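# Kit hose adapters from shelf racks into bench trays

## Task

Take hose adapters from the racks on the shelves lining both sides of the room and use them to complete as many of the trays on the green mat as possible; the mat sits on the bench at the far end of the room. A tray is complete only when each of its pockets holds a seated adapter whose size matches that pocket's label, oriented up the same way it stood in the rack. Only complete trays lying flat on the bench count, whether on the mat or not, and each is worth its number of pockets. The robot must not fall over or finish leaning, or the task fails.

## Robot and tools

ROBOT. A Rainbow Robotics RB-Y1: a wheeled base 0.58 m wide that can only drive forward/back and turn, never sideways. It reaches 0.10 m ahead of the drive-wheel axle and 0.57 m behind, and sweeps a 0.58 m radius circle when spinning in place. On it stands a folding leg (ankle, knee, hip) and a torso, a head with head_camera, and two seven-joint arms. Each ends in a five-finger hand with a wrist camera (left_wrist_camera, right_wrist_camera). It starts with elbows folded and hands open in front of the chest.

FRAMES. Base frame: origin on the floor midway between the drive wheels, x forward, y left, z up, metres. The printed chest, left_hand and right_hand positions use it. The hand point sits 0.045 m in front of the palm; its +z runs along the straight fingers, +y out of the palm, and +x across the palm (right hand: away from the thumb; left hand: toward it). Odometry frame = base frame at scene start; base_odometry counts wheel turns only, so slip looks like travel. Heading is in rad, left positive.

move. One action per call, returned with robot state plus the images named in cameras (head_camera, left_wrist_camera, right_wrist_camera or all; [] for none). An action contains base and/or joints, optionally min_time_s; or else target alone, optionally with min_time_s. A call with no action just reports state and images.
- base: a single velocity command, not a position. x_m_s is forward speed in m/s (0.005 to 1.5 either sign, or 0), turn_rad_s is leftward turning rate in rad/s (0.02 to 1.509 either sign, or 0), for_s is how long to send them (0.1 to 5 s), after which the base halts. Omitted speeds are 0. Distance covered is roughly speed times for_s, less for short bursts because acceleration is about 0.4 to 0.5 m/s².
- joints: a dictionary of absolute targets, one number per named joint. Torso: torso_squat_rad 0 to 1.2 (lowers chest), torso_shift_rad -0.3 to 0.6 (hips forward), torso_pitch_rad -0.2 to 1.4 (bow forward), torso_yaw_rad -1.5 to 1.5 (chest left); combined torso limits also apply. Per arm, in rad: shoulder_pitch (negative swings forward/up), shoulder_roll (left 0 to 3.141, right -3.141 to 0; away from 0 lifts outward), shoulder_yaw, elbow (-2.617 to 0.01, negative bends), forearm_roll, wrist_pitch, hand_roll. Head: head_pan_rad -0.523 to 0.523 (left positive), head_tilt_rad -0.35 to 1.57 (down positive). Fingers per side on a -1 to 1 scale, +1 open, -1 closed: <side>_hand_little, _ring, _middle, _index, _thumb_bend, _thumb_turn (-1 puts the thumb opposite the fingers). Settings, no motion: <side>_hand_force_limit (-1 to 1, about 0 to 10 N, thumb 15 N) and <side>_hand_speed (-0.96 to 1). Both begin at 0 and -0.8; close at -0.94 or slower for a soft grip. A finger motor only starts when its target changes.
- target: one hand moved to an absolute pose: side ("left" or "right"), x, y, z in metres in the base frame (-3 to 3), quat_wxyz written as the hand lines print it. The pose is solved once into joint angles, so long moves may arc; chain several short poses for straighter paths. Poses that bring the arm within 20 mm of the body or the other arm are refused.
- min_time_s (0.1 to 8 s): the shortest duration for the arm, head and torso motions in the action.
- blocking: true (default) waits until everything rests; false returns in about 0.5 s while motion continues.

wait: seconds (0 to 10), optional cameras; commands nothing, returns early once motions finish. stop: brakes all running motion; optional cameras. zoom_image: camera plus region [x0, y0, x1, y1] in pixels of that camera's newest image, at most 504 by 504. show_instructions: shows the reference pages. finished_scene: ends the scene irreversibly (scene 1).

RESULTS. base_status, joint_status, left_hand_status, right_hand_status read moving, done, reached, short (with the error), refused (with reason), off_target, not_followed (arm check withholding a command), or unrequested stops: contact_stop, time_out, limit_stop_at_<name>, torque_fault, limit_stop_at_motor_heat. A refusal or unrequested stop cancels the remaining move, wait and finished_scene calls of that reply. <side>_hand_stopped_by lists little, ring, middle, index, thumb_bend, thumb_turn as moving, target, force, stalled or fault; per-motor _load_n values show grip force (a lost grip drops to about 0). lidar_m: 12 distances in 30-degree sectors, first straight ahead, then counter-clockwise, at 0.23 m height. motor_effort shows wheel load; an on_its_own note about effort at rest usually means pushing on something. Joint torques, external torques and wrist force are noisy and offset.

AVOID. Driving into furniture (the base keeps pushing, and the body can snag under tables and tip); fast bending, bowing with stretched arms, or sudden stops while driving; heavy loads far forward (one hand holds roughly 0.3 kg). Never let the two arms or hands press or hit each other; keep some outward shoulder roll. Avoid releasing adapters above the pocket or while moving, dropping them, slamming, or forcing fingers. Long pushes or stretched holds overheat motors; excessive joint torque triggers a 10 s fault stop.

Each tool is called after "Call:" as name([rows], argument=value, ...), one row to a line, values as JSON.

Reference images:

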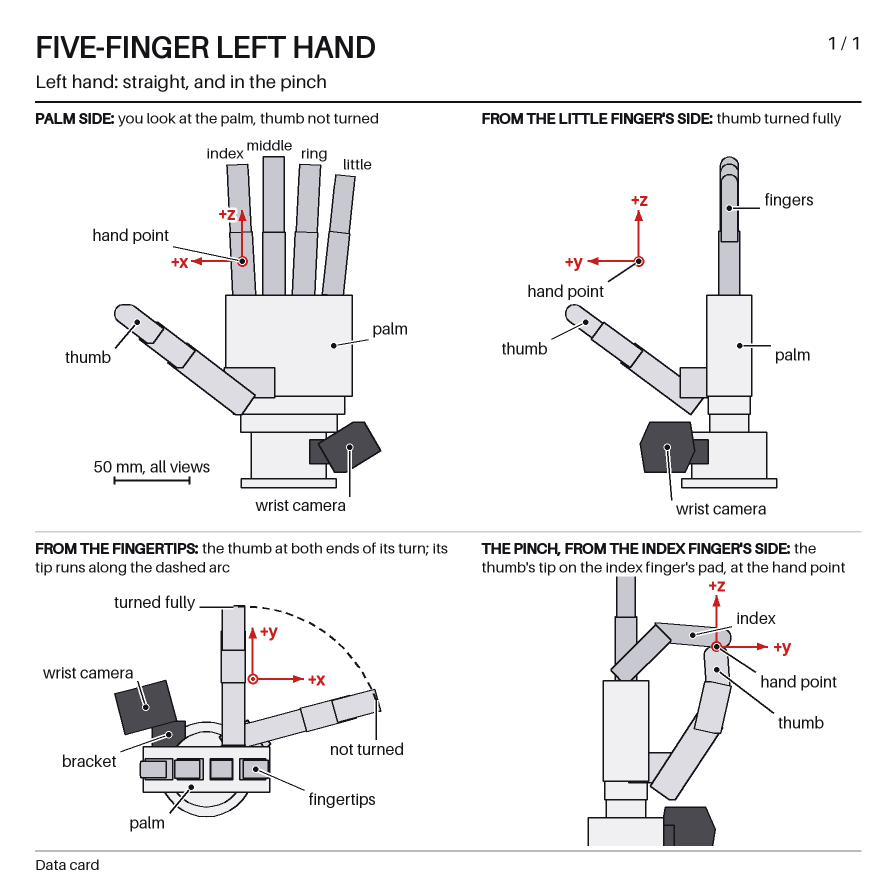

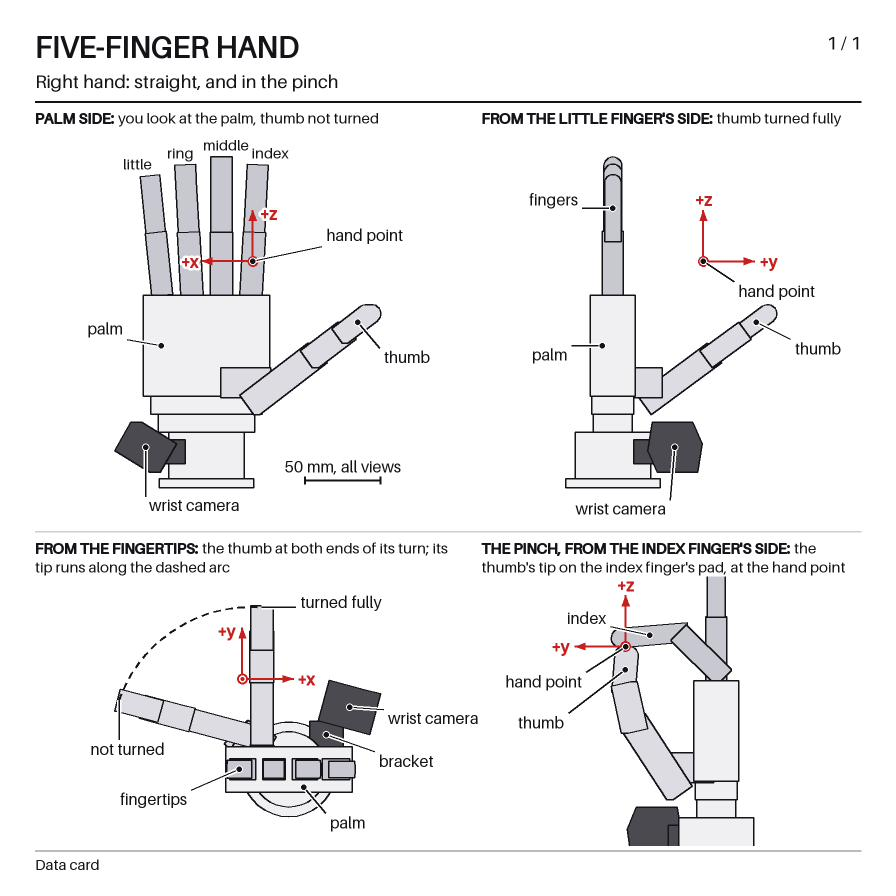

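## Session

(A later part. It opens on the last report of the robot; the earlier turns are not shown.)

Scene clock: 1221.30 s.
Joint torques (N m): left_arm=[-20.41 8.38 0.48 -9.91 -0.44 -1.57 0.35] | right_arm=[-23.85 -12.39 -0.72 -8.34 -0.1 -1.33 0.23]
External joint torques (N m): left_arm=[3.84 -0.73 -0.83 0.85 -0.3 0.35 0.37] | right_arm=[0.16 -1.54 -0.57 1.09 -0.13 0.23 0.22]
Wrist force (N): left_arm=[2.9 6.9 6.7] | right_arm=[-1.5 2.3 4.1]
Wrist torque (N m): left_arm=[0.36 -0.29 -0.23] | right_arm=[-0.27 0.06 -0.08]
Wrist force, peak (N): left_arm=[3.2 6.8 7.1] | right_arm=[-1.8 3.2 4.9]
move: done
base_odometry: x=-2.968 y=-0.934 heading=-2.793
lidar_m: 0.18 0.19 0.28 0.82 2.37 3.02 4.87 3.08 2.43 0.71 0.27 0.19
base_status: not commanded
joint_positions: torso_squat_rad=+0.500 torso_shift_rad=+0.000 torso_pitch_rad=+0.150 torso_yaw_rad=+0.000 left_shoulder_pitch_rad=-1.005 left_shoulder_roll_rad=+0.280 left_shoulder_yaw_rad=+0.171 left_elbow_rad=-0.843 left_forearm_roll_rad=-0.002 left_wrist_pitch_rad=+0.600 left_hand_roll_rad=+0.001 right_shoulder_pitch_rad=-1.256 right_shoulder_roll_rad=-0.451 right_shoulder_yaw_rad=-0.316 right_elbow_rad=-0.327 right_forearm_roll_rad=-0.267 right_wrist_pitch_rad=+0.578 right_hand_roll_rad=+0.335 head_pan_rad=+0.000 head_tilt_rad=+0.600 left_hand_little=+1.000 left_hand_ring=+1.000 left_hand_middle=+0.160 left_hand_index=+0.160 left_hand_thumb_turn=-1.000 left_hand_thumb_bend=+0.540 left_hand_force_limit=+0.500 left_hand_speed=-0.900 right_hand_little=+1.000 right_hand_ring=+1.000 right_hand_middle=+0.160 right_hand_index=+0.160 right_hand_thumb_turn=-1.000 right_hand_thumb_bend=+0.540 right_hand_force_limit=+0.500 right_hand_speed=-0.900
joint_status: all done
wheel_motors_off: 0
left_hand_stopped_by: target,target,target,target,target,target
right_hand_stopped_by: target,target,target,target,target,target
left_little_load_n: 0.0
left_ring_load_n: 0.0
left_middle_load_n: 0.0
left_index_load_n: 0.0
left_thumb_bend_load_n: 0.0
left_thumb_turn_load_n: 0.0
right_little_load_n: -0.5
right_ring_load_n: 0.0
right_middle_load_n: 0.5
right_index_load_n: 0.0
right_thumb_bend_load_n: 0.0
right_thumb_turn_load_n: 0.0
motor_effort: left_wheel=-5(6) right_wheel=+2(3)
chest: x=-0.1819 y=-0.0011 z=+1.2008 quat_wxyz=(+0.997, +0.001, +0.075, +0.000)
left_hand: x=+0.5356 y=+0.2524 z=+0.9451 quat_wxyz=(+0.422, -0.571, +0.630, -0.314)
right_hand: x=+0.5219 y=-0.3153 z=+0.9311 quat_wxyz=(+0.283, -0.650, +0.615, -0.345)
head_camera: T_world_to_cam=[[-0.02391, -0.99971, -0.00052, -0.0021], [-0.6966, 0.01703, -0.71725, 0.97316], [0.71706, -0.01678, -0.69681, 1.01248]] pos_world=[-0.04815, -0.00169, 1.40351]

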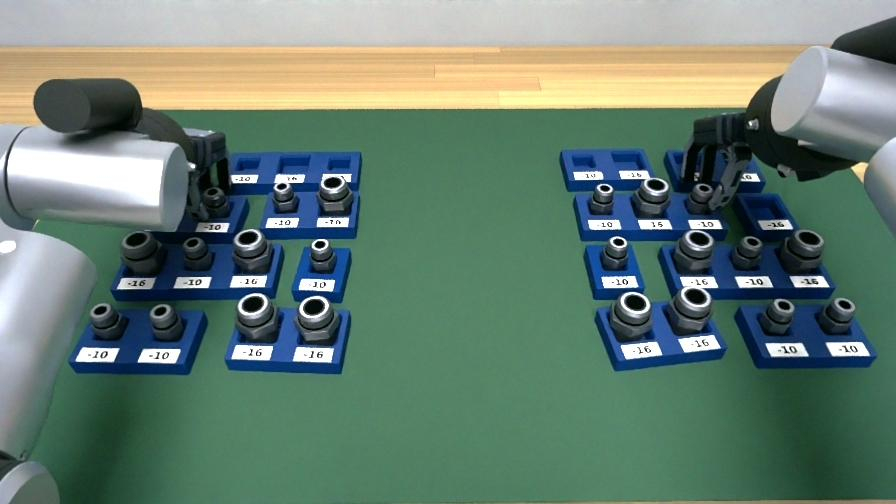

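Call:
move(target={"side":"right","x":0.5217,"y":-0.3153,"z":0.954,"quat_wxyz":[0.2825,-0.6508,0.6156,-0.3434]}, min_time_s=1.0)

Call:
move(target={"side":"right","x":0.517,"y":-0.3153,"z":0.995,"quat_wxyz":[0.2825,-0.6508,0.6156,-0.3434]}, min_time_s=1.0)

Call:
move(target={"side":"left","x":0.5355,"y":0.2524,"z":0.968,"quat_wxyz":[0.4215,-0.5715,0.6306,-0.3133]}, min_time_s=1.0)

Call:
move(target={"side":"left","x":0.530,"y":0.2524,"z":1.005,"quat_wxyz":[0.4215,-0.5715,0.6306,-0.3133]}, min_time_s=1.0)

Call:
move(joints={"left_shoulder_pitch_rad":-0.807,"left_shoulder_roll_rad":0.25,"left_shoulder_yaw_rad":0.212,"left_elbow_rad":-2.176,"left_forearm_roll_rad":0.12,"left_wrist_pitch_rad":1.781,"left_hand_roll_rad":0.118,"right_shoulder_pitch_rad":-0.811,"right_shoulder_roll_rad":-0.255,"right_shoulder_yaw_rad":-0.201,"right_elbow_rad":-2.174,"right_forearm_roll_rad":-0.119,"right_wrist_pitch_rad":1.784,"right_hand_roll_rad":-0.127,"left_hand_index":0.2,"left_hand_middle":0.2,"left_hand_thumb_bend":0.6,"right_hand_index":0.2,"right_hand_middle":0.2,"right_hand_thumb_bend":0.6}, min_time_s=1.5, cameras=["head_camera"])

Call:
zoom_image(camera="head_camera", region=[130, 140, 270, 260])

Call:
zoom_image(camera="head_camera", region=[660, 140, 800, 260])

Scene clock: 1223.33 s.
Joint torques (N m): left_arm=[-20.61 8.13 0.55 -9.68 -0.49 -1.1 0.45] | right_arm=[-25.58 -13.75 0.86 -9.06 0.1 -1.33 -0.44]
External joint torques (N m): left_arm=[3.64 -0.98 -0.76 1.08 -0.35 0.82 0.47] | right_arm=[-1.45 -2.81 1.13 0.49 0.08 0.22 -0.45]
Wrist force (N): left_arm=[2.9 6.8 6.6] | right_arm=[-2.0 2.7 4.4]
Wrist torque (N m): left_arm=[0.33 -0.29 -0.22] | right_arm=[-0.20 0.15 -0.25]
Wrist force, peak (N): left_arm=[2.8 6.9 7.0] | right_arm=[-1.7 4.0 4.6]
move: done
base_odometry: x=-2.968 y=-0.934 heading=-2.793
lidar_m: 0.17 0.19 0.28 0.80 2.38 3.02 4.87 3.07 2.42 0.71 0.27 0.19
base_status: not commanded
joint_positions: torso_squat_rad=+0.500 torso_shift_rad=+0.000 torso_pitch_rad=+0.150 torso_yaw_rad=+0.000 left_shoulder_pitch_rad=-1.005 left_shoulder_roll_rad=+0.280 left_shoulder_yaw_rad=+0.171 left_elbow_rad=-0.843 left_forearm_roll_rad=-0.002 left_wrist_pitch_rad=+0.600 left_hand_roll_rad=+0.001 right_shoulder_pitch_rad=-1.259 right_shoulder_roll_rad=-0.461 right_shoulder_yaw_rad=-0.309 right_elbow_rad=-0.415 right_forearm_roll_rad=-0.256 right_wrist_pitch_rad=+0.688 right_hand_roll_rad=+0.307 head_pan_rad=+0.000 head_tilt_rad=+0.600 left_hand_little=+1.000 left_hand_ring=+1.000 left_hand_middle=+0.160 left_hand_index=+0.160 left_hand_thumb_turn=-1.000 left_hand_thumb_bend=+0.540 left_hand_force_limit=+0.500 left_hand_speed=-0.900 right_hand_little=+1.000 right_hand_ring=+1.000 right_hand_middle=+0.160 right_hand_index=+0.160 right_hand_thumb_turn=-1.000 right_hand_thumb_bend=+0.540 right_hand_force_limit=+0.500 right_hand_speed=-0.900
joint_status: all done
wheel_motors_off: 0
left_hand_stopped_by: target,target,target,target,target,target
right_hand_stopped_by: target,target,target,target,target,target
left_little_load_n: 0.0
left_ring_load_n: 0.0
left_middle_load_n: 0.0
left_index_load_n: 0.0
left_thumb_bend_load_n: 0.0
left_thumb_turn_load_n: 0.0
right_little_load_n: 0.0
right_ring_load_n: -0.5
right_middle_load_n: 0.0
right_index_load_n: 0.0
right_thumb_bend_load_n: 0.0
right_thumb_turn_load_n: 0.0
motor_effort: left_wheel=-4(6) right_wheel=+2(3)
chest: x=-0.1819 y=-0.0011 z=+1.2008 quat_wxyz=(+0.997, +0.001, +0.075, +0.000)
left_hand: x=+0.5356 y=+0.2524 z=+0.9451 quat_wxyz=(+0.422, -0.571, +0.630, -0.314)
right_hand: x=+0.5219 y=-0.3152 z=+0.9535 quat_wxyz=(+0.280, -0.654, +0.617, -0.337)
right_hand_status: reached (checked arc that bows 1 mm and turns the hand up to 1 deg, planned for 1.0 s): 1 mm and 0.9 deg off.
pictures: none

Scene clock: 1224.67 s.
Joint torques (N m): left_arm=[-20.46 8.11 0.97 -10.11 -0.46 -1.44 0.5] | right_arm=[-24.09 -12.09 0.36 -9.21 0.09 -1.38 -0.34]
External joint torques (N m): left_arm=[3.79 -0.99 -0.33 0.64 -0.32 0.48 0.51] | right_arm=[-0.35 -1.04 1.05 0.37 0.03 0.19 -0.35]
Wrist force (N): left_arm=[2.6 7.0 6.7] | right_arm=[-2.0 2.5 4.0]
Wrist torque (N m): left_arm=[0.35 -0.23 -0.26] | right_arm=[-0.20 0.15 -0.30]
Wrist force, peak (N): left_arm=[2.9 7.0 6.8] | right_arm=[-2.1 2.7 5.1]
move: done
base_odometry: x=-2.968 y=-0.934 heading=-2.793
lidar_m: 0.18 0.20 0.27 0.79 2.38 3.03 4.87 3.08 2.43 0.71 0.27 0.19
base_status: not commanded
joint_positions: torso_squat_rad=+0.500 torso_shift_rad=+0.000 torso_pitch_rad=+0.150 torso_yaw_rad=+0.000 left_shoulder_pitch_rad=-1.005 left_shoulder_roll_rad=+0.280 left_shoulder_yaw_rad=+0.171 left_elbow_rad=-0.843 left_forearm_roll_rad=-0.002 left_wrist_pitch_rad=+0.600 left_hand_roll_rad=+0.001 right_shoulder_pitch_rad=-1.189 right_shoulder_roll_rad=-0.457 right_shoulder_yaw_rad=-0.298 right_elbow_rad=-0.709 right_forearm_roll_rad=-0.231 right_wrist_pitch_rad=+0.905 right_hand_roll_rad=+0.236 head_pan_rad=+0.000 head_tilt_rad=+0.600 left_hand_little=+1.000 left_hand_ring=+1.000 left_hand_middle=+0.160 left_hand_index=+0.160 left_hand_thumb_turn=-1.000 left_hand_thumb_bend=+0.540 left_hand_force_limit=+0.500 left_hand_speed=-0.900 right_hand_little=+1.000 right_hand_ring=+1.000 right_hand_middle=+0.160 right_hand_index=+0.160 right_hand_thumb_turn=-1.000 right_hand_thumb_bend=+0.540 right_hand_force_limit=+0.500 right_hand_speed=-0.900
joint_status: all done
wheel_motors_off: 0
left_hand_stopped_by: target,target,target,target,target,target
right_hand_stopped_by: target,target,target,target,target,target
left_little_load_n: 0.0
left_ring_load_n: 0.0
left_middle_load_n: 0.0
left_index_load_n: 0.0
left_thumb_bend_load_n: 0.0
left_thumb_turn_load_n: 0.0
right_little_load_n: 0.0
right_ring_load_n: -0.5
right_middle_load_n: 0.0
right_index_load_n: 0.0
right_thumb_bend_load_n: 0.0
right_thumb_turn_load_n: 0.0
motor_effort: left_wheel=-4(8) right_wheel=+2(3)
chest: x=-0.1819 y=-0.0011 z=+1.2008 quat_wxyz=(+0.997, +0.001, +0.075, +0.000)
left_hand: x=+0.5356 y=+0.2523 z=+0.9451 quat_wxyz=(+0.422, -0.571, +0.630, -0.314)
right_hand: x=+0.5163 y=-0.3151 z=+0.9951 quat_wxyz=(+0.281, -0.653, +0.617, -0.338)
right_hand_status: reached (checked arc that bows 9 mm and turns the hand up to 2 deg, planned for 1.0 s): 1 mm and 0.7 deg off.
pictures: none

Scene clock: 1226.00 s.
Joint torques (N m): left_arm=[-22.11 10.1 3.06 -11.43 -0.01 -1.37 -0.13] | right_arm=[-23.76 -11.96 0.37 -9.28 0.05 -1.39 -0.4]
External joint torques (N m): left_arm=[2.22 0.9 1.62 -0.7 0.15 0.55 -0.12] | right_arm=[-0.02 -0.91 1.06 0.29 0 0.18 -0.41]
Wrist force (N): left_arm=[3.0 6.6 6.5] | right_arm=[-1.9 2.2 4.4]
Wrist torque (N m): left_arm=[0.30 -0.29 -0.41] | right_arm=[-0.33 0.08 -0.30]
Wrist force, peak (N): left_arm=[3.0 7.0 6.8] | right_arm=[-1.7 3.1 4.8]
move: done
base_odometry: x=-2.968 y=-0.934 heading=-2.793
lidar_m: 0.18 0.19 0.28 0.80 2.39 3.03 4.87 3.07 2.43 0.71 0.27 0.19
base_status: not commanded
joint_positions: torso_squat_rad=+0.500 torso_shift_rad=+0.000 torso_pitch_rad=+0.150 torso_yaw_rad=+0.000 left_shoulder_pitch_rad=-1.012 left_shoulder_roll_rad=+0.290 left_shoulder_yaw_rad=+0.172 left_elbow_rad=-0.914 left_forearm_roll_rad=+0.013 left_wrist_pitch_rad=+0.681 left_hand_roll_rad=-0.010 right_shoulder_pitch_rad=-1.189 right_shoulder_roll_rad=-0.457 right_shoulder_yaw_rad=-0.298 right_elbow_rad=-0.709 right_forearm_roll_rad=-0.231 right_wrist_pitch_rad=+0.905 right_hand_roll_rad=+0.236 head_pan_rad=+0.000 head_tilt_rad=+0.600 left_hand_little=+1.000 left_hand_ring=+1.000 left_hand_middle=+0.160 left_hand_index=+0.160 left_hand_thumb_turn=-1.000 left_hand_thumb_bend=+0.540 left_hand_force_limit=+0.500 left_hand_speed=-0.900 right_hand_little=+1.000 right_hand_ring=+1.000 right_hand_middle=+0.160 right_hand_index=+0.160 right_hand_thumb_turn=-1.000 right_hand_thumb_bend=+0.540 right_hand_force_limit=+0.500 right_hand_speed=-0.900
joint_status: all done
wheel_motors_off: 0
left_hand_stopped_by: target,target,target,target,target,target
right_hand_stopped_by: target,target,target,target,target,target
left_little_load_n: 0.0
left_ring_load_n: 0.0
left_middle_load_n: 0.0
left_index_load_n: 0.0
left_thumb_bend_load_n: 0.0
left_thumb_turn_load_n: 0.0
right_little_load_n: 0.0
right_ring_load_n: 0.0
right_middle_load_n: 0.0
right_index_load_n: 0.0
right_thumb_bend_load_n: -0.5
right_thumb_turn_load_n: 0.0
motor_effort: left_wheel=-4(6) right_wheel=+3(3)
chest: x=-0.1819 y=-0.0011 z=+1.2008 quat_wxyz=(+0.997, +0.001, +0.075, +0.000)
left_hand: x=+0.5358 y=+0.2522 z=+0.9679 quat_wxyz=(+0.421, -0.571, +0.631, -0.313)
left_hand_status: reached (checked arc that bows 1 mm and turns the hand up to 0 deg, planned for 1.0 s): 0 mm and 0.0 deg off.
right_hand: x=+0.5163 y=-0.3151 z=+0.9951 quat_wxyz=(+0.281, -0.653, +0.617, -0.338)
pictures: none

Scene clock: 1227.33 s.
Joint torques (N m): left_arm=[-19.35 10.13 2.98 -11.2 -0.04 -1.66 -0.34] | right_arm=[-23.98 -11.88 0.52 -9.27 0.09 -1.4 -0.33]
External joint torques (N m): left_arm=[4.82 0.91 1.31 -0.64 0.14 0.26 -0.32] | right_arm=[-0.25 -0.83 1.21 0.3 0.04 0.16 -0.34]
Wrist force (N): left_arm=[2.7 6.9 6.7] | right_arm=[-1.6 2.5 3.9]
Wrist torque (N m): left_arm=[0.35 -0.25 -0.44] | right_arm=[-0.19 0.09 -0.25]
Wrist force, peak (N): left_arm=[3.2 6.8 7.0] | right_arm=[-1.8 3.7 4.4]
move: done
base_odometry: x=-2.968 y=-0.934 heading=-2.793
lidar_m: 0.18 0.19 0.27 0.80 2.38 3.03 4.88 3.07 2.44 0.71 0.26 0.19
base_status: not commanded
joint_positions: torso_squat_rad=+0.500 torso_shift_rad=+0.000 torso_pitch_rad=+0.150 torso_yaw_rad=+0.000 left_shoulder_pitch_rad=-1.011 left_shoulder_roll_rad=+0.303 left_shoulder_yaw_rad=+0.175 left_elbow_rad=-1.056 left_forearm_roll_rad=+0.030 left_wrist_pitch_rad=+0.824 left_hand_roll_rad=-0.020 right_shoulder_pitch_rad=-1.189 right_shoulder_roll_rad=-0.457 right_shoulder_yaw_rad=-0.298 right_elbow_rad=-0.709 right_forearm_roll_rad=-0.231 right_wrist_pitch_rad=+0.905 right_hand_roll_rad=+0.236 head_pan_rad=+0.000 head_tilt_rad=+0.600 left_hand_little=+1.000 left_hand_ring=+1.000 left_hand_middle=+0.160 left_hand_index=+0.160 left_hand_thumb_turn=-1.000 left_hand_thumb_bend=+0.540 left_hand_force_limit=+0.500 left_hand_speed=-0.900 right_hand_little=+1.000 right_hand_ring=+1.000 right_hand_middle=+0.160 right_hand_index=+0.160 right_hand_thumb_turn=-1.000 right_hand_thumb_bend=+0.540 right_hand_force_limit=+0.500 right_hand_speed=-0.900
joint_status: all done
wheel_motors_off: 0
left_hand_stopped_by: target,target,target,target,target,target
right_hand_stopped_by: target,target,target,target,target,target
left_little_load_n: 0.0
left_ring_load_n: 0.0
left_middle_load_n: 0.0
left_index_load_n: 0.0
left_thumb_bend_load_n: 0.0
left_thumb_turn_load_n: 0.0
right_little_load_n: 0.0
right_ring_load_n: 0.0
right_middle_load_n: 0.0
right_index_load_n: 0.0
right_thumb_bend_load_n: 0.0
right_thumb_turn_load_n: 0.0
motor_effort: left_wheel=-4(7) right_wheel=+3(4)
chest: x=-0.1819 y=-0.0011 z=+1.2008 quat_wxyz=(+0.997, +0.001, +0.075, +0.000)
left_hand: x=+0.5302 y=+0.2521 z=+1.0054 quat_wxyz=(+0.422, -0.571, +0.631, -0.313)
left_hand_status: reached (checked arc that bows 3 mm and turns the hand up to 1 deg, planned for 1.0 s): 1 mm and 0.0 deg off.
right_hand: x=+0.5163 y=-0.3151 z=+0.9951 quat_wxyz=(+0.281, -0.653, +0.617, -0.338)
pictures: none

Scene clock: 1229.13 s.
Joint torques (N m): left_arm=[-14.05 5.77 2.45 -6.29 -0.23 -1.88 0.1] | right_arm=[-17.27 -6.78 -0.81 -4.76 0.26 -1.85 -0.23]
External joint torques (N m): left_arm=[3.14 -0.22 0.88 -0.57 -0.03 0.01 0.11] | right_arm=[-1.02 -0.88 0.49 0.48 -0.01 -0.13 -0.23]
Wrist force (N): left_arm=[2.0 6.6 7.0] | right_arm=[-1.1 3.0 4.4]
Wrist torque (N m): left_arm=[0.27 -0.19 -0.27] | right_arm=[-0.20 0.05 -0.24]
Wrist force, peak (N): left_arm=[2.6 7.0 7.7] | right_arm=[-2.4 2.9 5.9]
move: done
base_odometry: x=-2.968 y=-0.934 heading=-2.793
lidar_m: 0.18 0.19 0.27 0.80 2.37 3.02 4.87 3.06 2.43 0.71 0.27 0.19
base_status: not commanded
joint_positions: torso_squat_rad=+0.500 torso_shift_rad=+0.000 torso_pitch_rad=+0.150 torso_yaw_rad=+0.000 left_shoulder_pitch_rad=-0.807 left_shoulder_roll_rad=+0.250 left_shoulder_yaw_rad=+0.212 left_elbow_rad=-2.176 left_forearm_roll_rad=+0.120 left_wrist_pitch_rad=+1.781 left_hand_roll_rad=+0.118 right_shoulder_pitch_rad=-0.811 right_shoulder_roll_rad=-0.255 right_shoulder_yaw_rad=-0.201 right_elbow_rad=-2.174 right_forearm_roll_rad=-0.119 right_wrist_pitch_rad=+1.784 right_hand_roll_rad=-0.127 head_pan_rad=+0.000 head_tilt_rad=+0.600 left_hand_little=+1.000 left_hand_ring=+1.000 left_hand_middle=+0.200 left_hand_index=+0.200 left_hand_thumb_turn=-1.000 left_hand_thumb_bend=+0.600 left_hand_force_limit=+0.500 left_hand_speed=-0.900 right_hand_little=+1.000 right_hand_ring=+1.000 right_hand_middle=+0.200 right_hand_index=+0.200 right_hand_thumb_turn=-1.000 right_hand_thumb_bend=+0.600 right_hand_force_limit=+0.500 right_hand_speed=-0.900
joint_status: all done
wheel_motors_off: 0
left_hand_stopped_by: target,target,target,target,target,target
right_hand_stopped_by: target,target,target,target,target,target
left_little_load_n: 0.0
left_ring_load_n: 0.0
left_middle_load_n: 0.0
left_index_load_n: 0.0
left_thumb_bend_load_n: 0.0
left_thumb_turn_load_n: 0.0
right_little_load_n: 0.0
right_ring_load_n: -0.5
right_middle_load_n: 0.0
right_index_load_n: 0.0
right_thumb_bend_load_n: 0.0
right_thumb_turn_load_n: 0.0
motor_effort: left_wheel=-3(7) right_wheel=+2(3)
chest: x=-0.1818 y=-0.0011 z=+1.2008 quat_wxyz=(+0.997, +0.001, +0.075, +0.000)
left_hand: x=+0.3399 y=+0.1998 z=+1.1268 quat_wxyz=(+0.354, -0.612, +0.612, -0.354)
right_hand: x=+0.3399 y=-0.1999 z=+1.1262 quat_wxyz=(+0.353, -0.613, +0.612, -0.353)
head_camera: T_world_to_cam=[[-0.02391, -0.99971, -0.00052, -0.00211], [-0.69666, 0.01703, -0.7172, 0.97316], [0.71701, -0.01678, -0.69686, 1.01247]] pos_world=[-0.04805, -0.00169, 1.40351]

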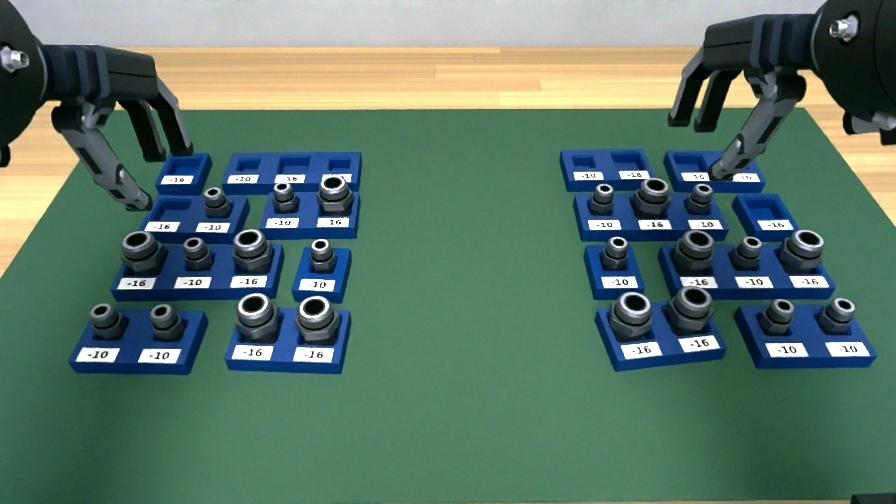

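Scaled by 3.600 from the camera's image (finer frame: 1280x720).

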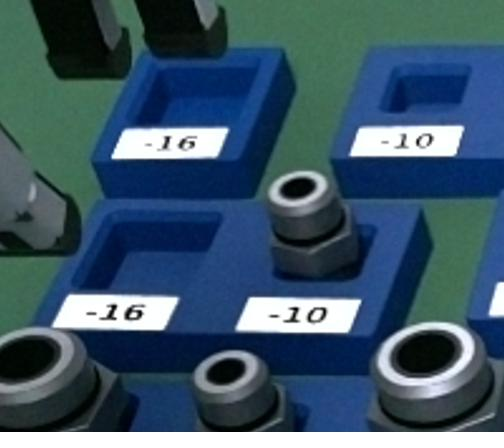

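Scaled by 3.600 from the camera's image (finer frame: 1280x720).

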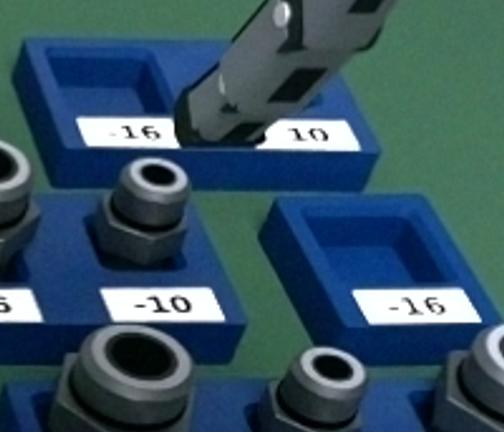

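Call:
move(base={"x_m_s": -0.37, "for_s": 0.82})

Call:
move(base={"turn_rad_s": 0.341, "for_s": 1.0})

Call:
move(base={"x_m_s": -0.891, "for_s": 3.0})

Call:
move(base={"turn_rad_s": -0.886, "for_s": 2.2}, joints={"torso_squat_rad": 0.8}, cameras=["head_camera"])

Scene clock: 1232.30 s.
Joint torques (N m): left_arm=[-13.57 4.93 2.47 -5.99 -0.1 -1.83 0.17] | right_arm=[-16.86 -6.94 -0.95 -4.85 0.2 -1.68 -0.06]
External joint torques (N m): left_arm=[3.61 -1.06 0.9 -0.27 0.09 0.06 0.18] | right_arm=[-0.61 -1.04 0.36 0.38 -0.08 0.03 -0.07]
Wrist force (N): left_arm=[2.1 6.6 7.2] | right_arm=[-0.8 3.6 3.6]
Wrist torque (N m): left_arm=[0.27 -0.20 -0.26] | right_arm=[-0.06 0.00 -0.19]
Wrist force, peak (N): left_arm=[2.2 6.6 7.7] | right_arm=[-1.8 4.0 4.2]
move: done
base_odometry: x=-2.707 y=-0.839 heading=-2.794
lidar_m: 0.46 0.48 0.68 2.29 2.38 2.82 4.60 2.86 2.42 2.34 0.65 0.47
base_status: done (sent for 0.83 of 0.83 s)
joint_positions: torso_squat_rad=+0.500 torso_shift_rad=+0.000 torso_pitch_rad=+0.150 torso_yaw_rad=+0.000 left_shoulder_pitch_rad=-0.807 left_shoulder_roll_rad=+0.250 left_shoulder_yaw_rad=+0.212 left_elbow_rad=-2.176 left_forearm_roll_rad=+0.120 left_wrist_pitch_rad=+1.781 left_hand_roll_rad=+0.118 right_shoulder_pitch_rad=-0.811 right_shoulder_roll_rad=-0.255 right_shoulder_yaw_rad=-0.201 right_elbow_rad=-2.174 right_forearm_roll_rad=-0.119 right_wrist_pitch_rad=+1.784 right_hand_roll_rad=-0.127 head_pan_rad=+0.000 head_tilt_rad=+0.600 left_hand_little=+1.000 left_hand_ring=+1.000 left_hand_middle=+0.200 left_hand_index=+0.200 left_hand_thumb_turn=-1.000 left_hand_thumb_bend=+0.600 left_hand_force_limit=+0.500 left_hand_speed=-0.900 right_hand_little=+1.000 right_hand_ring=+1.000 right_hand_middle=+0.200 right_hand_index=+0.200 right_hand_thumb_turn=-1.000 right_hand_thumb_bend=+0.600 right_hand_force_limit=+0.500 right_hand_speed=-0.900
joint_status: not commanded
wheel_motors_off: 0
left_hand_stopped_by: target,target,target,target,target,target
right_hand_stopped_by: target,target,target,target,target,target
left_little_load_n: 0.0
left_ring_load_n: 0.0
left_middle_load_n: 0.0
left_index_load_n: 0.0
left_thumb_bend_load_n: 0.0
left_thumb_turn_load_n: 0.0
right_little_load_n: 0.0
right_ring_load_n: 0.0
right_middle_load_n: 0.0
right_index_load_n: 0.0
right_thumb_bend_load_n: 0.5
right_thumb_turn_load_n: 0.0
motor_effort: left_wheel=-10(32) right_wheel=+5(27)
chest: x=-0.1818 y=-0.0011 z=+1.2008 quat_wxyz=(+0.997, +0.001, +0.075, +0.000)
left_hand: x=+0.3399 y=+0.1998 z=+1.1268 quat_wxyz=(+0.354, -0.612, +0.612, -0.354)
right_hand: x=+0.3399 y=-0.1999 z=+1.1263 quat_wxyz=(+0.353, -0.613, +0.612, -0.353)
pictures: none

Scene clock: 1234.30 s.
Joint torques (N m): left_arm=[-14.43 5.21 3.43 -5.99 -0.36 -1.65 0.11] | right_arm=[-17.02 -6.63 -0.66 -4.69 0.28 -1.72 -0.06]
External joint torques (N m): left_arm=[2.75 -0.78 1.85 -0.27 -0.16 0.24 0.12] | right_arm=[-0.77 -0.73 0.64 0.55 0.01 -0.01 -0.06]
Wrist force (N): left_arm=[2.0 6.8 7.1] | right_arm=[-1.1 3.1 3.7]
Wrist torque (N m): left_arm=[0.30 -0.20 -0.27] | right_arm=[-0.15 0.12 -0.23]
Wrist force, peak (N): left_arm=[2.1 6.8 7.4] | right_arm=[-1.9 4.1 4.3]
move: done
base_odometry: x=-2.707 y=-0.839 heading=-2.453
lidar_m: 0.47 0.58 1.14 2.30 2.81 4.59 3.61 2.60 2.35 0.82 0.52 0.46
base_status: done (sent for 1 of 1 s)
joint_positions: torso_squat_rad=+0.500 torso_shift_rad=+0.000 torso_pitch_rad=+0.150 torso_yaw_rad=+0.000 left_shoulder_pitch_rad=-0.807 left_shoulder_roll_rad=+0.250 left_shoulder_yaw_rad=+0.212 left_elbow_rad=-2.176 left_forearm_roll_rad=+0.120 left_wrist_pitch_rad=+1.781 left_hand_roll_rad=+0.118 right_shoulder_pitch_rad=-0.811 right_shoulder_roll_rad=-0.255 right_shoulder_yaw_rad=-0.201 right_elbow_rad=-2.174 right_forearm_roll_rad=-0.119 right_wrist_pitch_rad=+1.784 right_hand_roll_rad=-0.127 head_pan_rad=+0.000 head_tilt_rad=+0.600 left_hand_little=+1.000 left_hand_ring=+1.000 left_hand_middle=+0.200 left_hand_index=+0.200 left_hand_thumb_turn=-1.000 left_hand_thumb_bend=+0.600 left_hand_force_limit=+0.500 left_hand_speed=-0.900 right_hand_little=+1.000 right_hand_ring=+1.000 right_hand_middle=+0.200 right_hand_index=+0.200 right_hand_thumb_turn=-1.000 right_hand_thumb_bend=+0.600 right_hand_force_limit=+0.500 right_hand_speed=-0.900
joint_status: not commanded
wheel_motors_off: 0
left_hand_stopped_by: target,target,target,target,target,target
right_hand_stopped_by: target,target,target,target,target,target
left_little_load_n: 0.0
left_ring_load_n: -0.5
left_middle_load_n: 0.0
left_index_load_n: 0.0
left_thumb_bend_load_n: 0.0
left_thumb_turn_load_n: 0.0
right_little_load_n: 0.0
right_ring_load_n: 0.0
right_middle_load_n: 0.0
right_index_load_n: 0.0
right_thumb_bend_load_n: 0.0
right_thumb_turn_load_n: 0.0
motor_effort: left_wheel=+3(34) right_wheel=+5(21)
chest: x=-0.1818 y=-0.0011 z=+1.2008 quat_wxyz=(+0.997, +0.001, +0.075, +0.000)
left_hand: x=+0.3399 y=+0.1998 z=+1.1268 quat_wxyz=(+0.354, -0.612, +0.612, -0.354)
right_hand: x=+0.3399 y=-0.1999 z=+1.1263 quat_wxyz=(+0.353, -0.613, +0.612, -0.353)
pictures: none

Scene clock: 1239.53 s.
Joint torques (N m): left_arm=[-14.23 5.11 2.86 -5.8 -0.24 -1.69 0.36] | right_arm=[-16.64 -7 -0.93 -4.79 0.22 -1.6 -0.15]
External joint torques (N m): left_arm=[2.95 -0.89 1.28 -0.07 -0.04 0.2 0.37] | right_arm=[-0.39 -1.11 0.38 0.45 -0.06 0.11 -0.16]
Wrist force (N): left_arm=[2.0 6.6 7.1] | right_arm=[-1.0 3.7 3.6]
Wrist torque (N m): left_arm=[0.28 -0.19 -0.28] | right_arm=[-0.05 0.04 -0.20]
Wrist force, peak (N): left_arm=[2.2 7.1 7.3] | right_arm=[-1.0 3.6 5.0]
move: done
base_odometry: x=-0.643 y=+0.860 heading=-2.452
lidar_m: 2.98 3.54 2.81 3.04 2.31 2.09 1.78 1.13 1.20 1.06 1.74 2.96
base_status: done (sent for 3 of 3 s)
joint_positions: torso_squat_rad=+0.500 torso_shift_rad=+0.000 torso_pitch_rad=+0.150 torso_yaw_rad=+0.000 left_shoulder_pitch_rad=-0.807 left_shoulder_roll_rad=+0.250 left_shoulder_yaw_rad=+0.212 left_elbow_rad=-2.176 left_forearm_roll_rad=+0.120 left_wrist_pitch_rad=+1.781 left_hand_roll_rad=+0.118 right_shoulder_pitch_rad=-0.811 right_shoulder_roll_rad=-0.255 right_shoulder_yaw_rad=-0.201 right_elbow_rad=-2.174 right_forearm_roll_rad=-0.119 right_wrist_pitch_rad=+1.784 right_hand_roll_rad=-0.127 head_pan_rad=+0.000 head_tilt_rad=+0.600 left_hand_little=+1.000 left_hand_ring=+1.000 left_hand_middle=+0.200 left_hand_index=+0.200 left_hand_thumb_turn=-1.000 left_hand_thumb_bend=+0.600 left_hand_force_limit=+0.500 left_hand_speed=-0.900 right_hand_little=+1.000 right_hand_ring=+1.000 right_hand_middle=+0.200 right_hand_index=+0.200 right_hand_thumb_turn=-1.000 right_hand_thumb_bend=+0.600 right_hand_force_limit=+0.500 right_hand_speed=-0.900
joint_status: not commanded
wheel_motors_off: 0
left_hand_stopped_by: target,target,target,target,target,target
right_hand_stopped_by: target,target,target,target,target,target
left_little_load_n: -0.5
left_ring_load_n: 0.0
left_middle_load_n: 0.0
left_index_load_n: 0.0
left_thumb_bend_load_n: 0.0
left_thumb_turn_load_n: 0.0
right_little_load_n: 0.0
right_ring_load_n: 0.0
right_middle_load_n: 0.0
right_index_load_n: 0.0
right_thumb_bend_load_n: 0.0
right_thumb_turn_load_n: 0.0
motor_effort: left_wheel=+4(44) right_wheel=-3(26)
chest: x=-0.1819 y=-0.0011 z=+1.2008 quat_wxyz=(+0.997, +0.001, +0.075, +0.000)
left_hand: x=+0.3399 y=+0.1998 z=+1.1268 quat_wxyz=(+0.354, -0.612, +0.612, -0.354)
right_hand: x=+0.3398 y=-0.1999 z=+1.1263 quat_wxyz=(+0.353, -0.613, +0.612, -0.353)
pictures: none

Scene clock: 1243.83 s.
Joint torques (N m): left_arm=[-14.5 5.74 2.66 -6.25 -0.24 -1.76 0.21] | right_arm=[-17.08 -6.75 -0.95 -4.96 0.28 -1.51 -0.1]
External joint torques (N m): left_arm=[2.68 -0.25 1.09 -0.52 -0.04 0.12 0.21] | right_arm=[-0.83 -0.85 0.35 0.27 0.01 0.2 -0.1]
Wrist force (N): left_arm=[2.1 7.1 7.1] | right_arm=[-0.7 3.6 3.9]
Wrist torque (N m): left_arm=[0.32 -0.24 -0.27] | right_arm=[-0.08 -0.01 -0.17]
Wrist force, peak (N): left_arm=[2.3 7.1 7.4] | right_arm=[-0.5 4.4 4.9]
move: done
base_odometry: x=-0.643 y=+0.860 heading=+1.882
lidar_m: 1.19 1.05 1.99 2.96 3.07 3.36 2.82 3.04 2.18 2.10 1.72 1.11
base_status: done (sent for 2.2 of 2.2 s)
joint_positions: torso_squat_rad=+0.800 torso_shift_rad=+0.000 torso_pitch_rad=+0.150 torso_yaw_rad=+0.000 left_shoulder_pitch_rad=-0.807 left_shoulder_roll_rad=+0.250 left_shoulder_yaw_rad=+0.212 left_elbow_rad=-2.176 left_forearm_roll_rad=+0.120 left_wrist_pitch_rad=+1.781 left_hand_roll_rad=+0.118 right_shoulder_pitch_rad=-0.811 right_shoulder_roll_rad=-0.255 right_shoulder_yaw_rad=-0.201 right_elbow_rad=-2.174 right_forearm_roll_rad=-0.119 right_wrist_pitch_rad=+1.784 right_hand_roll_rad=-0.127 head_pan_rad=+0.000 head_tilt_rad=+0.600 left_hand_little=+1.000 left_hand_ring=+1.000 left_hand_middle=+0.200 left_hand_index=+0.200 left_hand_thumb_turn=-1.000 left_hand_thumb_bend=+0.600 left_hand_force_limit=+0.500 left_hand_speed=-0.900 right_hand_little=+1.000 right_hand_ring=+1.000 right_hand_middle=+0.200 right_hand_index=+0.200 right_hand_thumb_turn=-1.000 right_hand_thumb_bend=+0.600 right_hand_force_limit=+0.500 right_hand_speed=-0.900
joint_status: all done
wheel_motors_off: 0
left_hand_stopped_by: target,target,target,target,target,target
right_hand_stopped_by: target,target,target,target,target,target
left_little_load_n: 0.0
left_ring_load_n: 0.0
left_middle_load_n: 0.0
left_index_load_n: -0.5
left_thumb_bend_load_n: -0.5
left_thumb_turn_load_n: 0.0
right_little_load_n: 0.0
right_ring_load_n: 0.0
right_middle_load_n: 0.0
right_index_load_n: 0.0
right_thumb_bend_load_n: 0.0
right_thumb_turn_load_n: 0.0
motor_effort: left_wheel=+10(37) right_wheel=+1(20)
chest: x=-0.1819 y=-0.0010 z=+1.0742 quat_wxyz=(+0.997, +0.001, +0.075, +0.000)
left_hand: x=+0.3399 y=+0.1999 z=+1.0002 quat_wxyz=(+0.354, -0.612, +0.612, -0.354)
right_hand: x=+0.3399 y=-0.1998 z=+0.9997 quat_wxyz=(+0.353, -0.613, +0.612, -0.353)
head_camera: T_world_to_cam=[[-0.02391, -0.99971, -0.00052, -0.00207], [-0.69655, 0.01703, -0.7173, 0.88242], [0.71711, -0.01678, -0.69676, 0.9242]] pos_world=[-0.04815, -0.00159, 1.27691]

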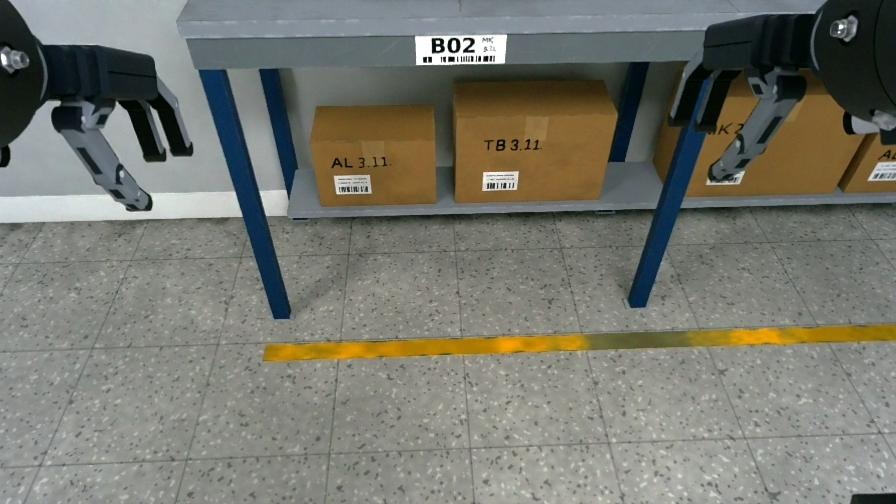

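Call:
move(base={"x_m_s": 0.45, "for_s": 1.7}, cameras=["head_camera"])

Call:
zoom_image(camera="head_camera", region=[290, 190, 450, 290])

Call:
zoom_image(camera="head_camera", region=[470, 190, 630, 290])

Scene clock: 1247.13 s.
Joint torques (N m): left_arm=[-13.98 5.46 2.78 -5.81 -0.37 -1.53 0.12] | right_arm=[-16.82 -6.66 -0.71 -4.79 0.29 -1.7 -0.08]
External joint torques (N m): left_arm=[3.2 -0.53 1.2 -0.09 -0.18 0.35 0.13] | right_arm=[-0.57 -0.76 0.6 0.45 0.02 0.01 -0.09]
Wrist force (N): left_arm=[2.3 6.7 6.8] | right_arm=[-1.0 3.4 3.0]
Wrist torque (N m): left_arm=[0.30 -0.24 -0.26] | right_arm=[-0.03 0.03 -0.19]
Wrist force, peak (N): left_arm=[2.3 6.9 7.5] | right_arm=[-1.2 3.5 4.7]
move: done
base_odometry: x=-0.877 y=+1.588 heading=+1.882
lidar_m: 0.42 0.44 0.43 2.38 3.08 4.15 3.59 3.02 2.18 1.45 0.55 0.44
base_status: done (sent for 1.7 of 1.7 s)
joint_positions: torso_squat_rad=+0.800 torso_shift_rad=+0.000 torso_pitch_rad=+0.150 torso_yaw_rad=+0.000 left_shoulder_pitch_rad=-0.807 left_shoulder_roll_rad=+0.250 left_shoulder_yaw_rad=+0.212 left_elbow_rad=-2.176 left_forearm_roll_rad=+0.120 left_wrist_pitch_rad=+1.781 left_hand_roll_rad=+0.118 right_shoulder_pitch_rad=-0.811 right_shoulder_roll_rad=-0.255 right_shoulder_yaw_rad=-0.201 right_elbow_rad=-2.174 right_forearm_roll_rad=-0.119 right_wrist_pitch_rad=+1.784 right_hand_roll_rad=-0.127 head_pan_rad=+0.000 head_tilt_rad=+0.600 left_hand_little=+1.000 left_hand_ring=+1.000 left_hand_middle=+0.200 left_hand_index=+0.200 left_hand_thumb_turn=-1.000 left_hand_thumb_bend=+0.600 left_hand_force_limit=+0.500 left_hand_speed=-0.900 right_hand_little=+1.000 right_hand_ring=+1.000 right_hand_middle=+0.200 right_hand_index=+0.200 right_hand_thumb_turn=-1.000 right_hand_thumb_bend=+0.600 right_hand_force_limit=+0.500 right_hand_speed=-0.900
joint_status: not commanded
wheel_motors_off: 0
left_hand_stopped_by: target,target,target,target,target,target
right_hand_stopped_by: target,target,target,target,target,target
left_little_load_n: 0.0
left_ring_load_n: 0.0
left_middle_load_n: 0.5
left_index_load_n: 0.0
left_thumb_bend_load_n: 0.0
left_thumb_turn_load_n: 0.0
right_little_load_n: 0.0
right_ring_load_n: -0.5
right_middle_load_n: 0.0
right_index_load_n: 0.0
right_thumb_bend_load_n: 0.0
right_thumb_turn_load_n: 0.0
motor_effort: left_wheel=-5(45) right_wheel=+0(24)
chest: x=-0.1817 y=-0.0010 z=+1.0742 quat_wxyz=(+0.997, +0.001, +0.075, +0.000)
left_hand: x=+0.3400 y=+0.1999 z=+1.0001 quat_wxyz=(+0.354, -0.612, +0.612, -0.354)
right_hand: x=+0.3400 y=-0.1998 z=+0.9995 quat_wxyz=(+0.353, -0.613, +0.613, -0.353)
head_camera: T_world_to_cam=[[-0.0239, -0.99971, -0.00051, -0.00207], [-0.69681, 0.01703, -0.71706, 0.8823], [0.71686, -0.01678, -0.69702, 0.92429]] pos_world=[-0.04785, -0.00159, 1.2769]

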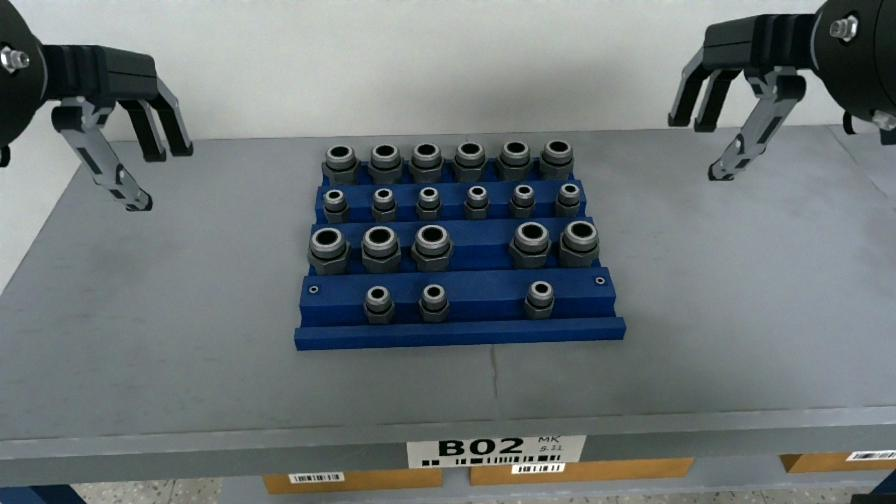

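Scaled by 3.150 from the camera's image (finer frame: 1280x720).

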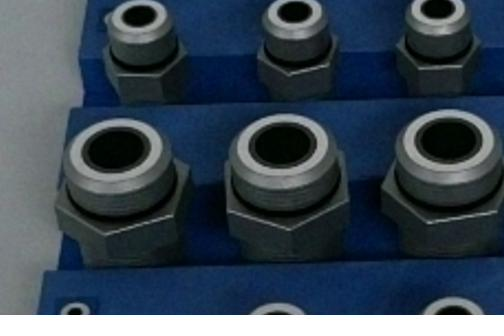

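Scaled by 3.150 from the camera's image (finer frame: 1280x720).

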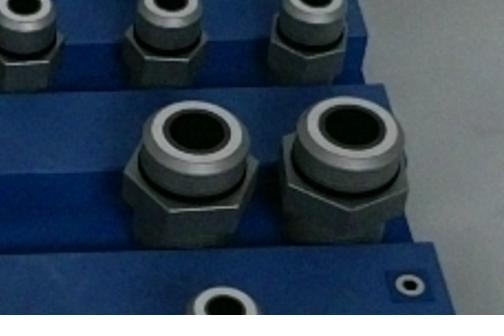

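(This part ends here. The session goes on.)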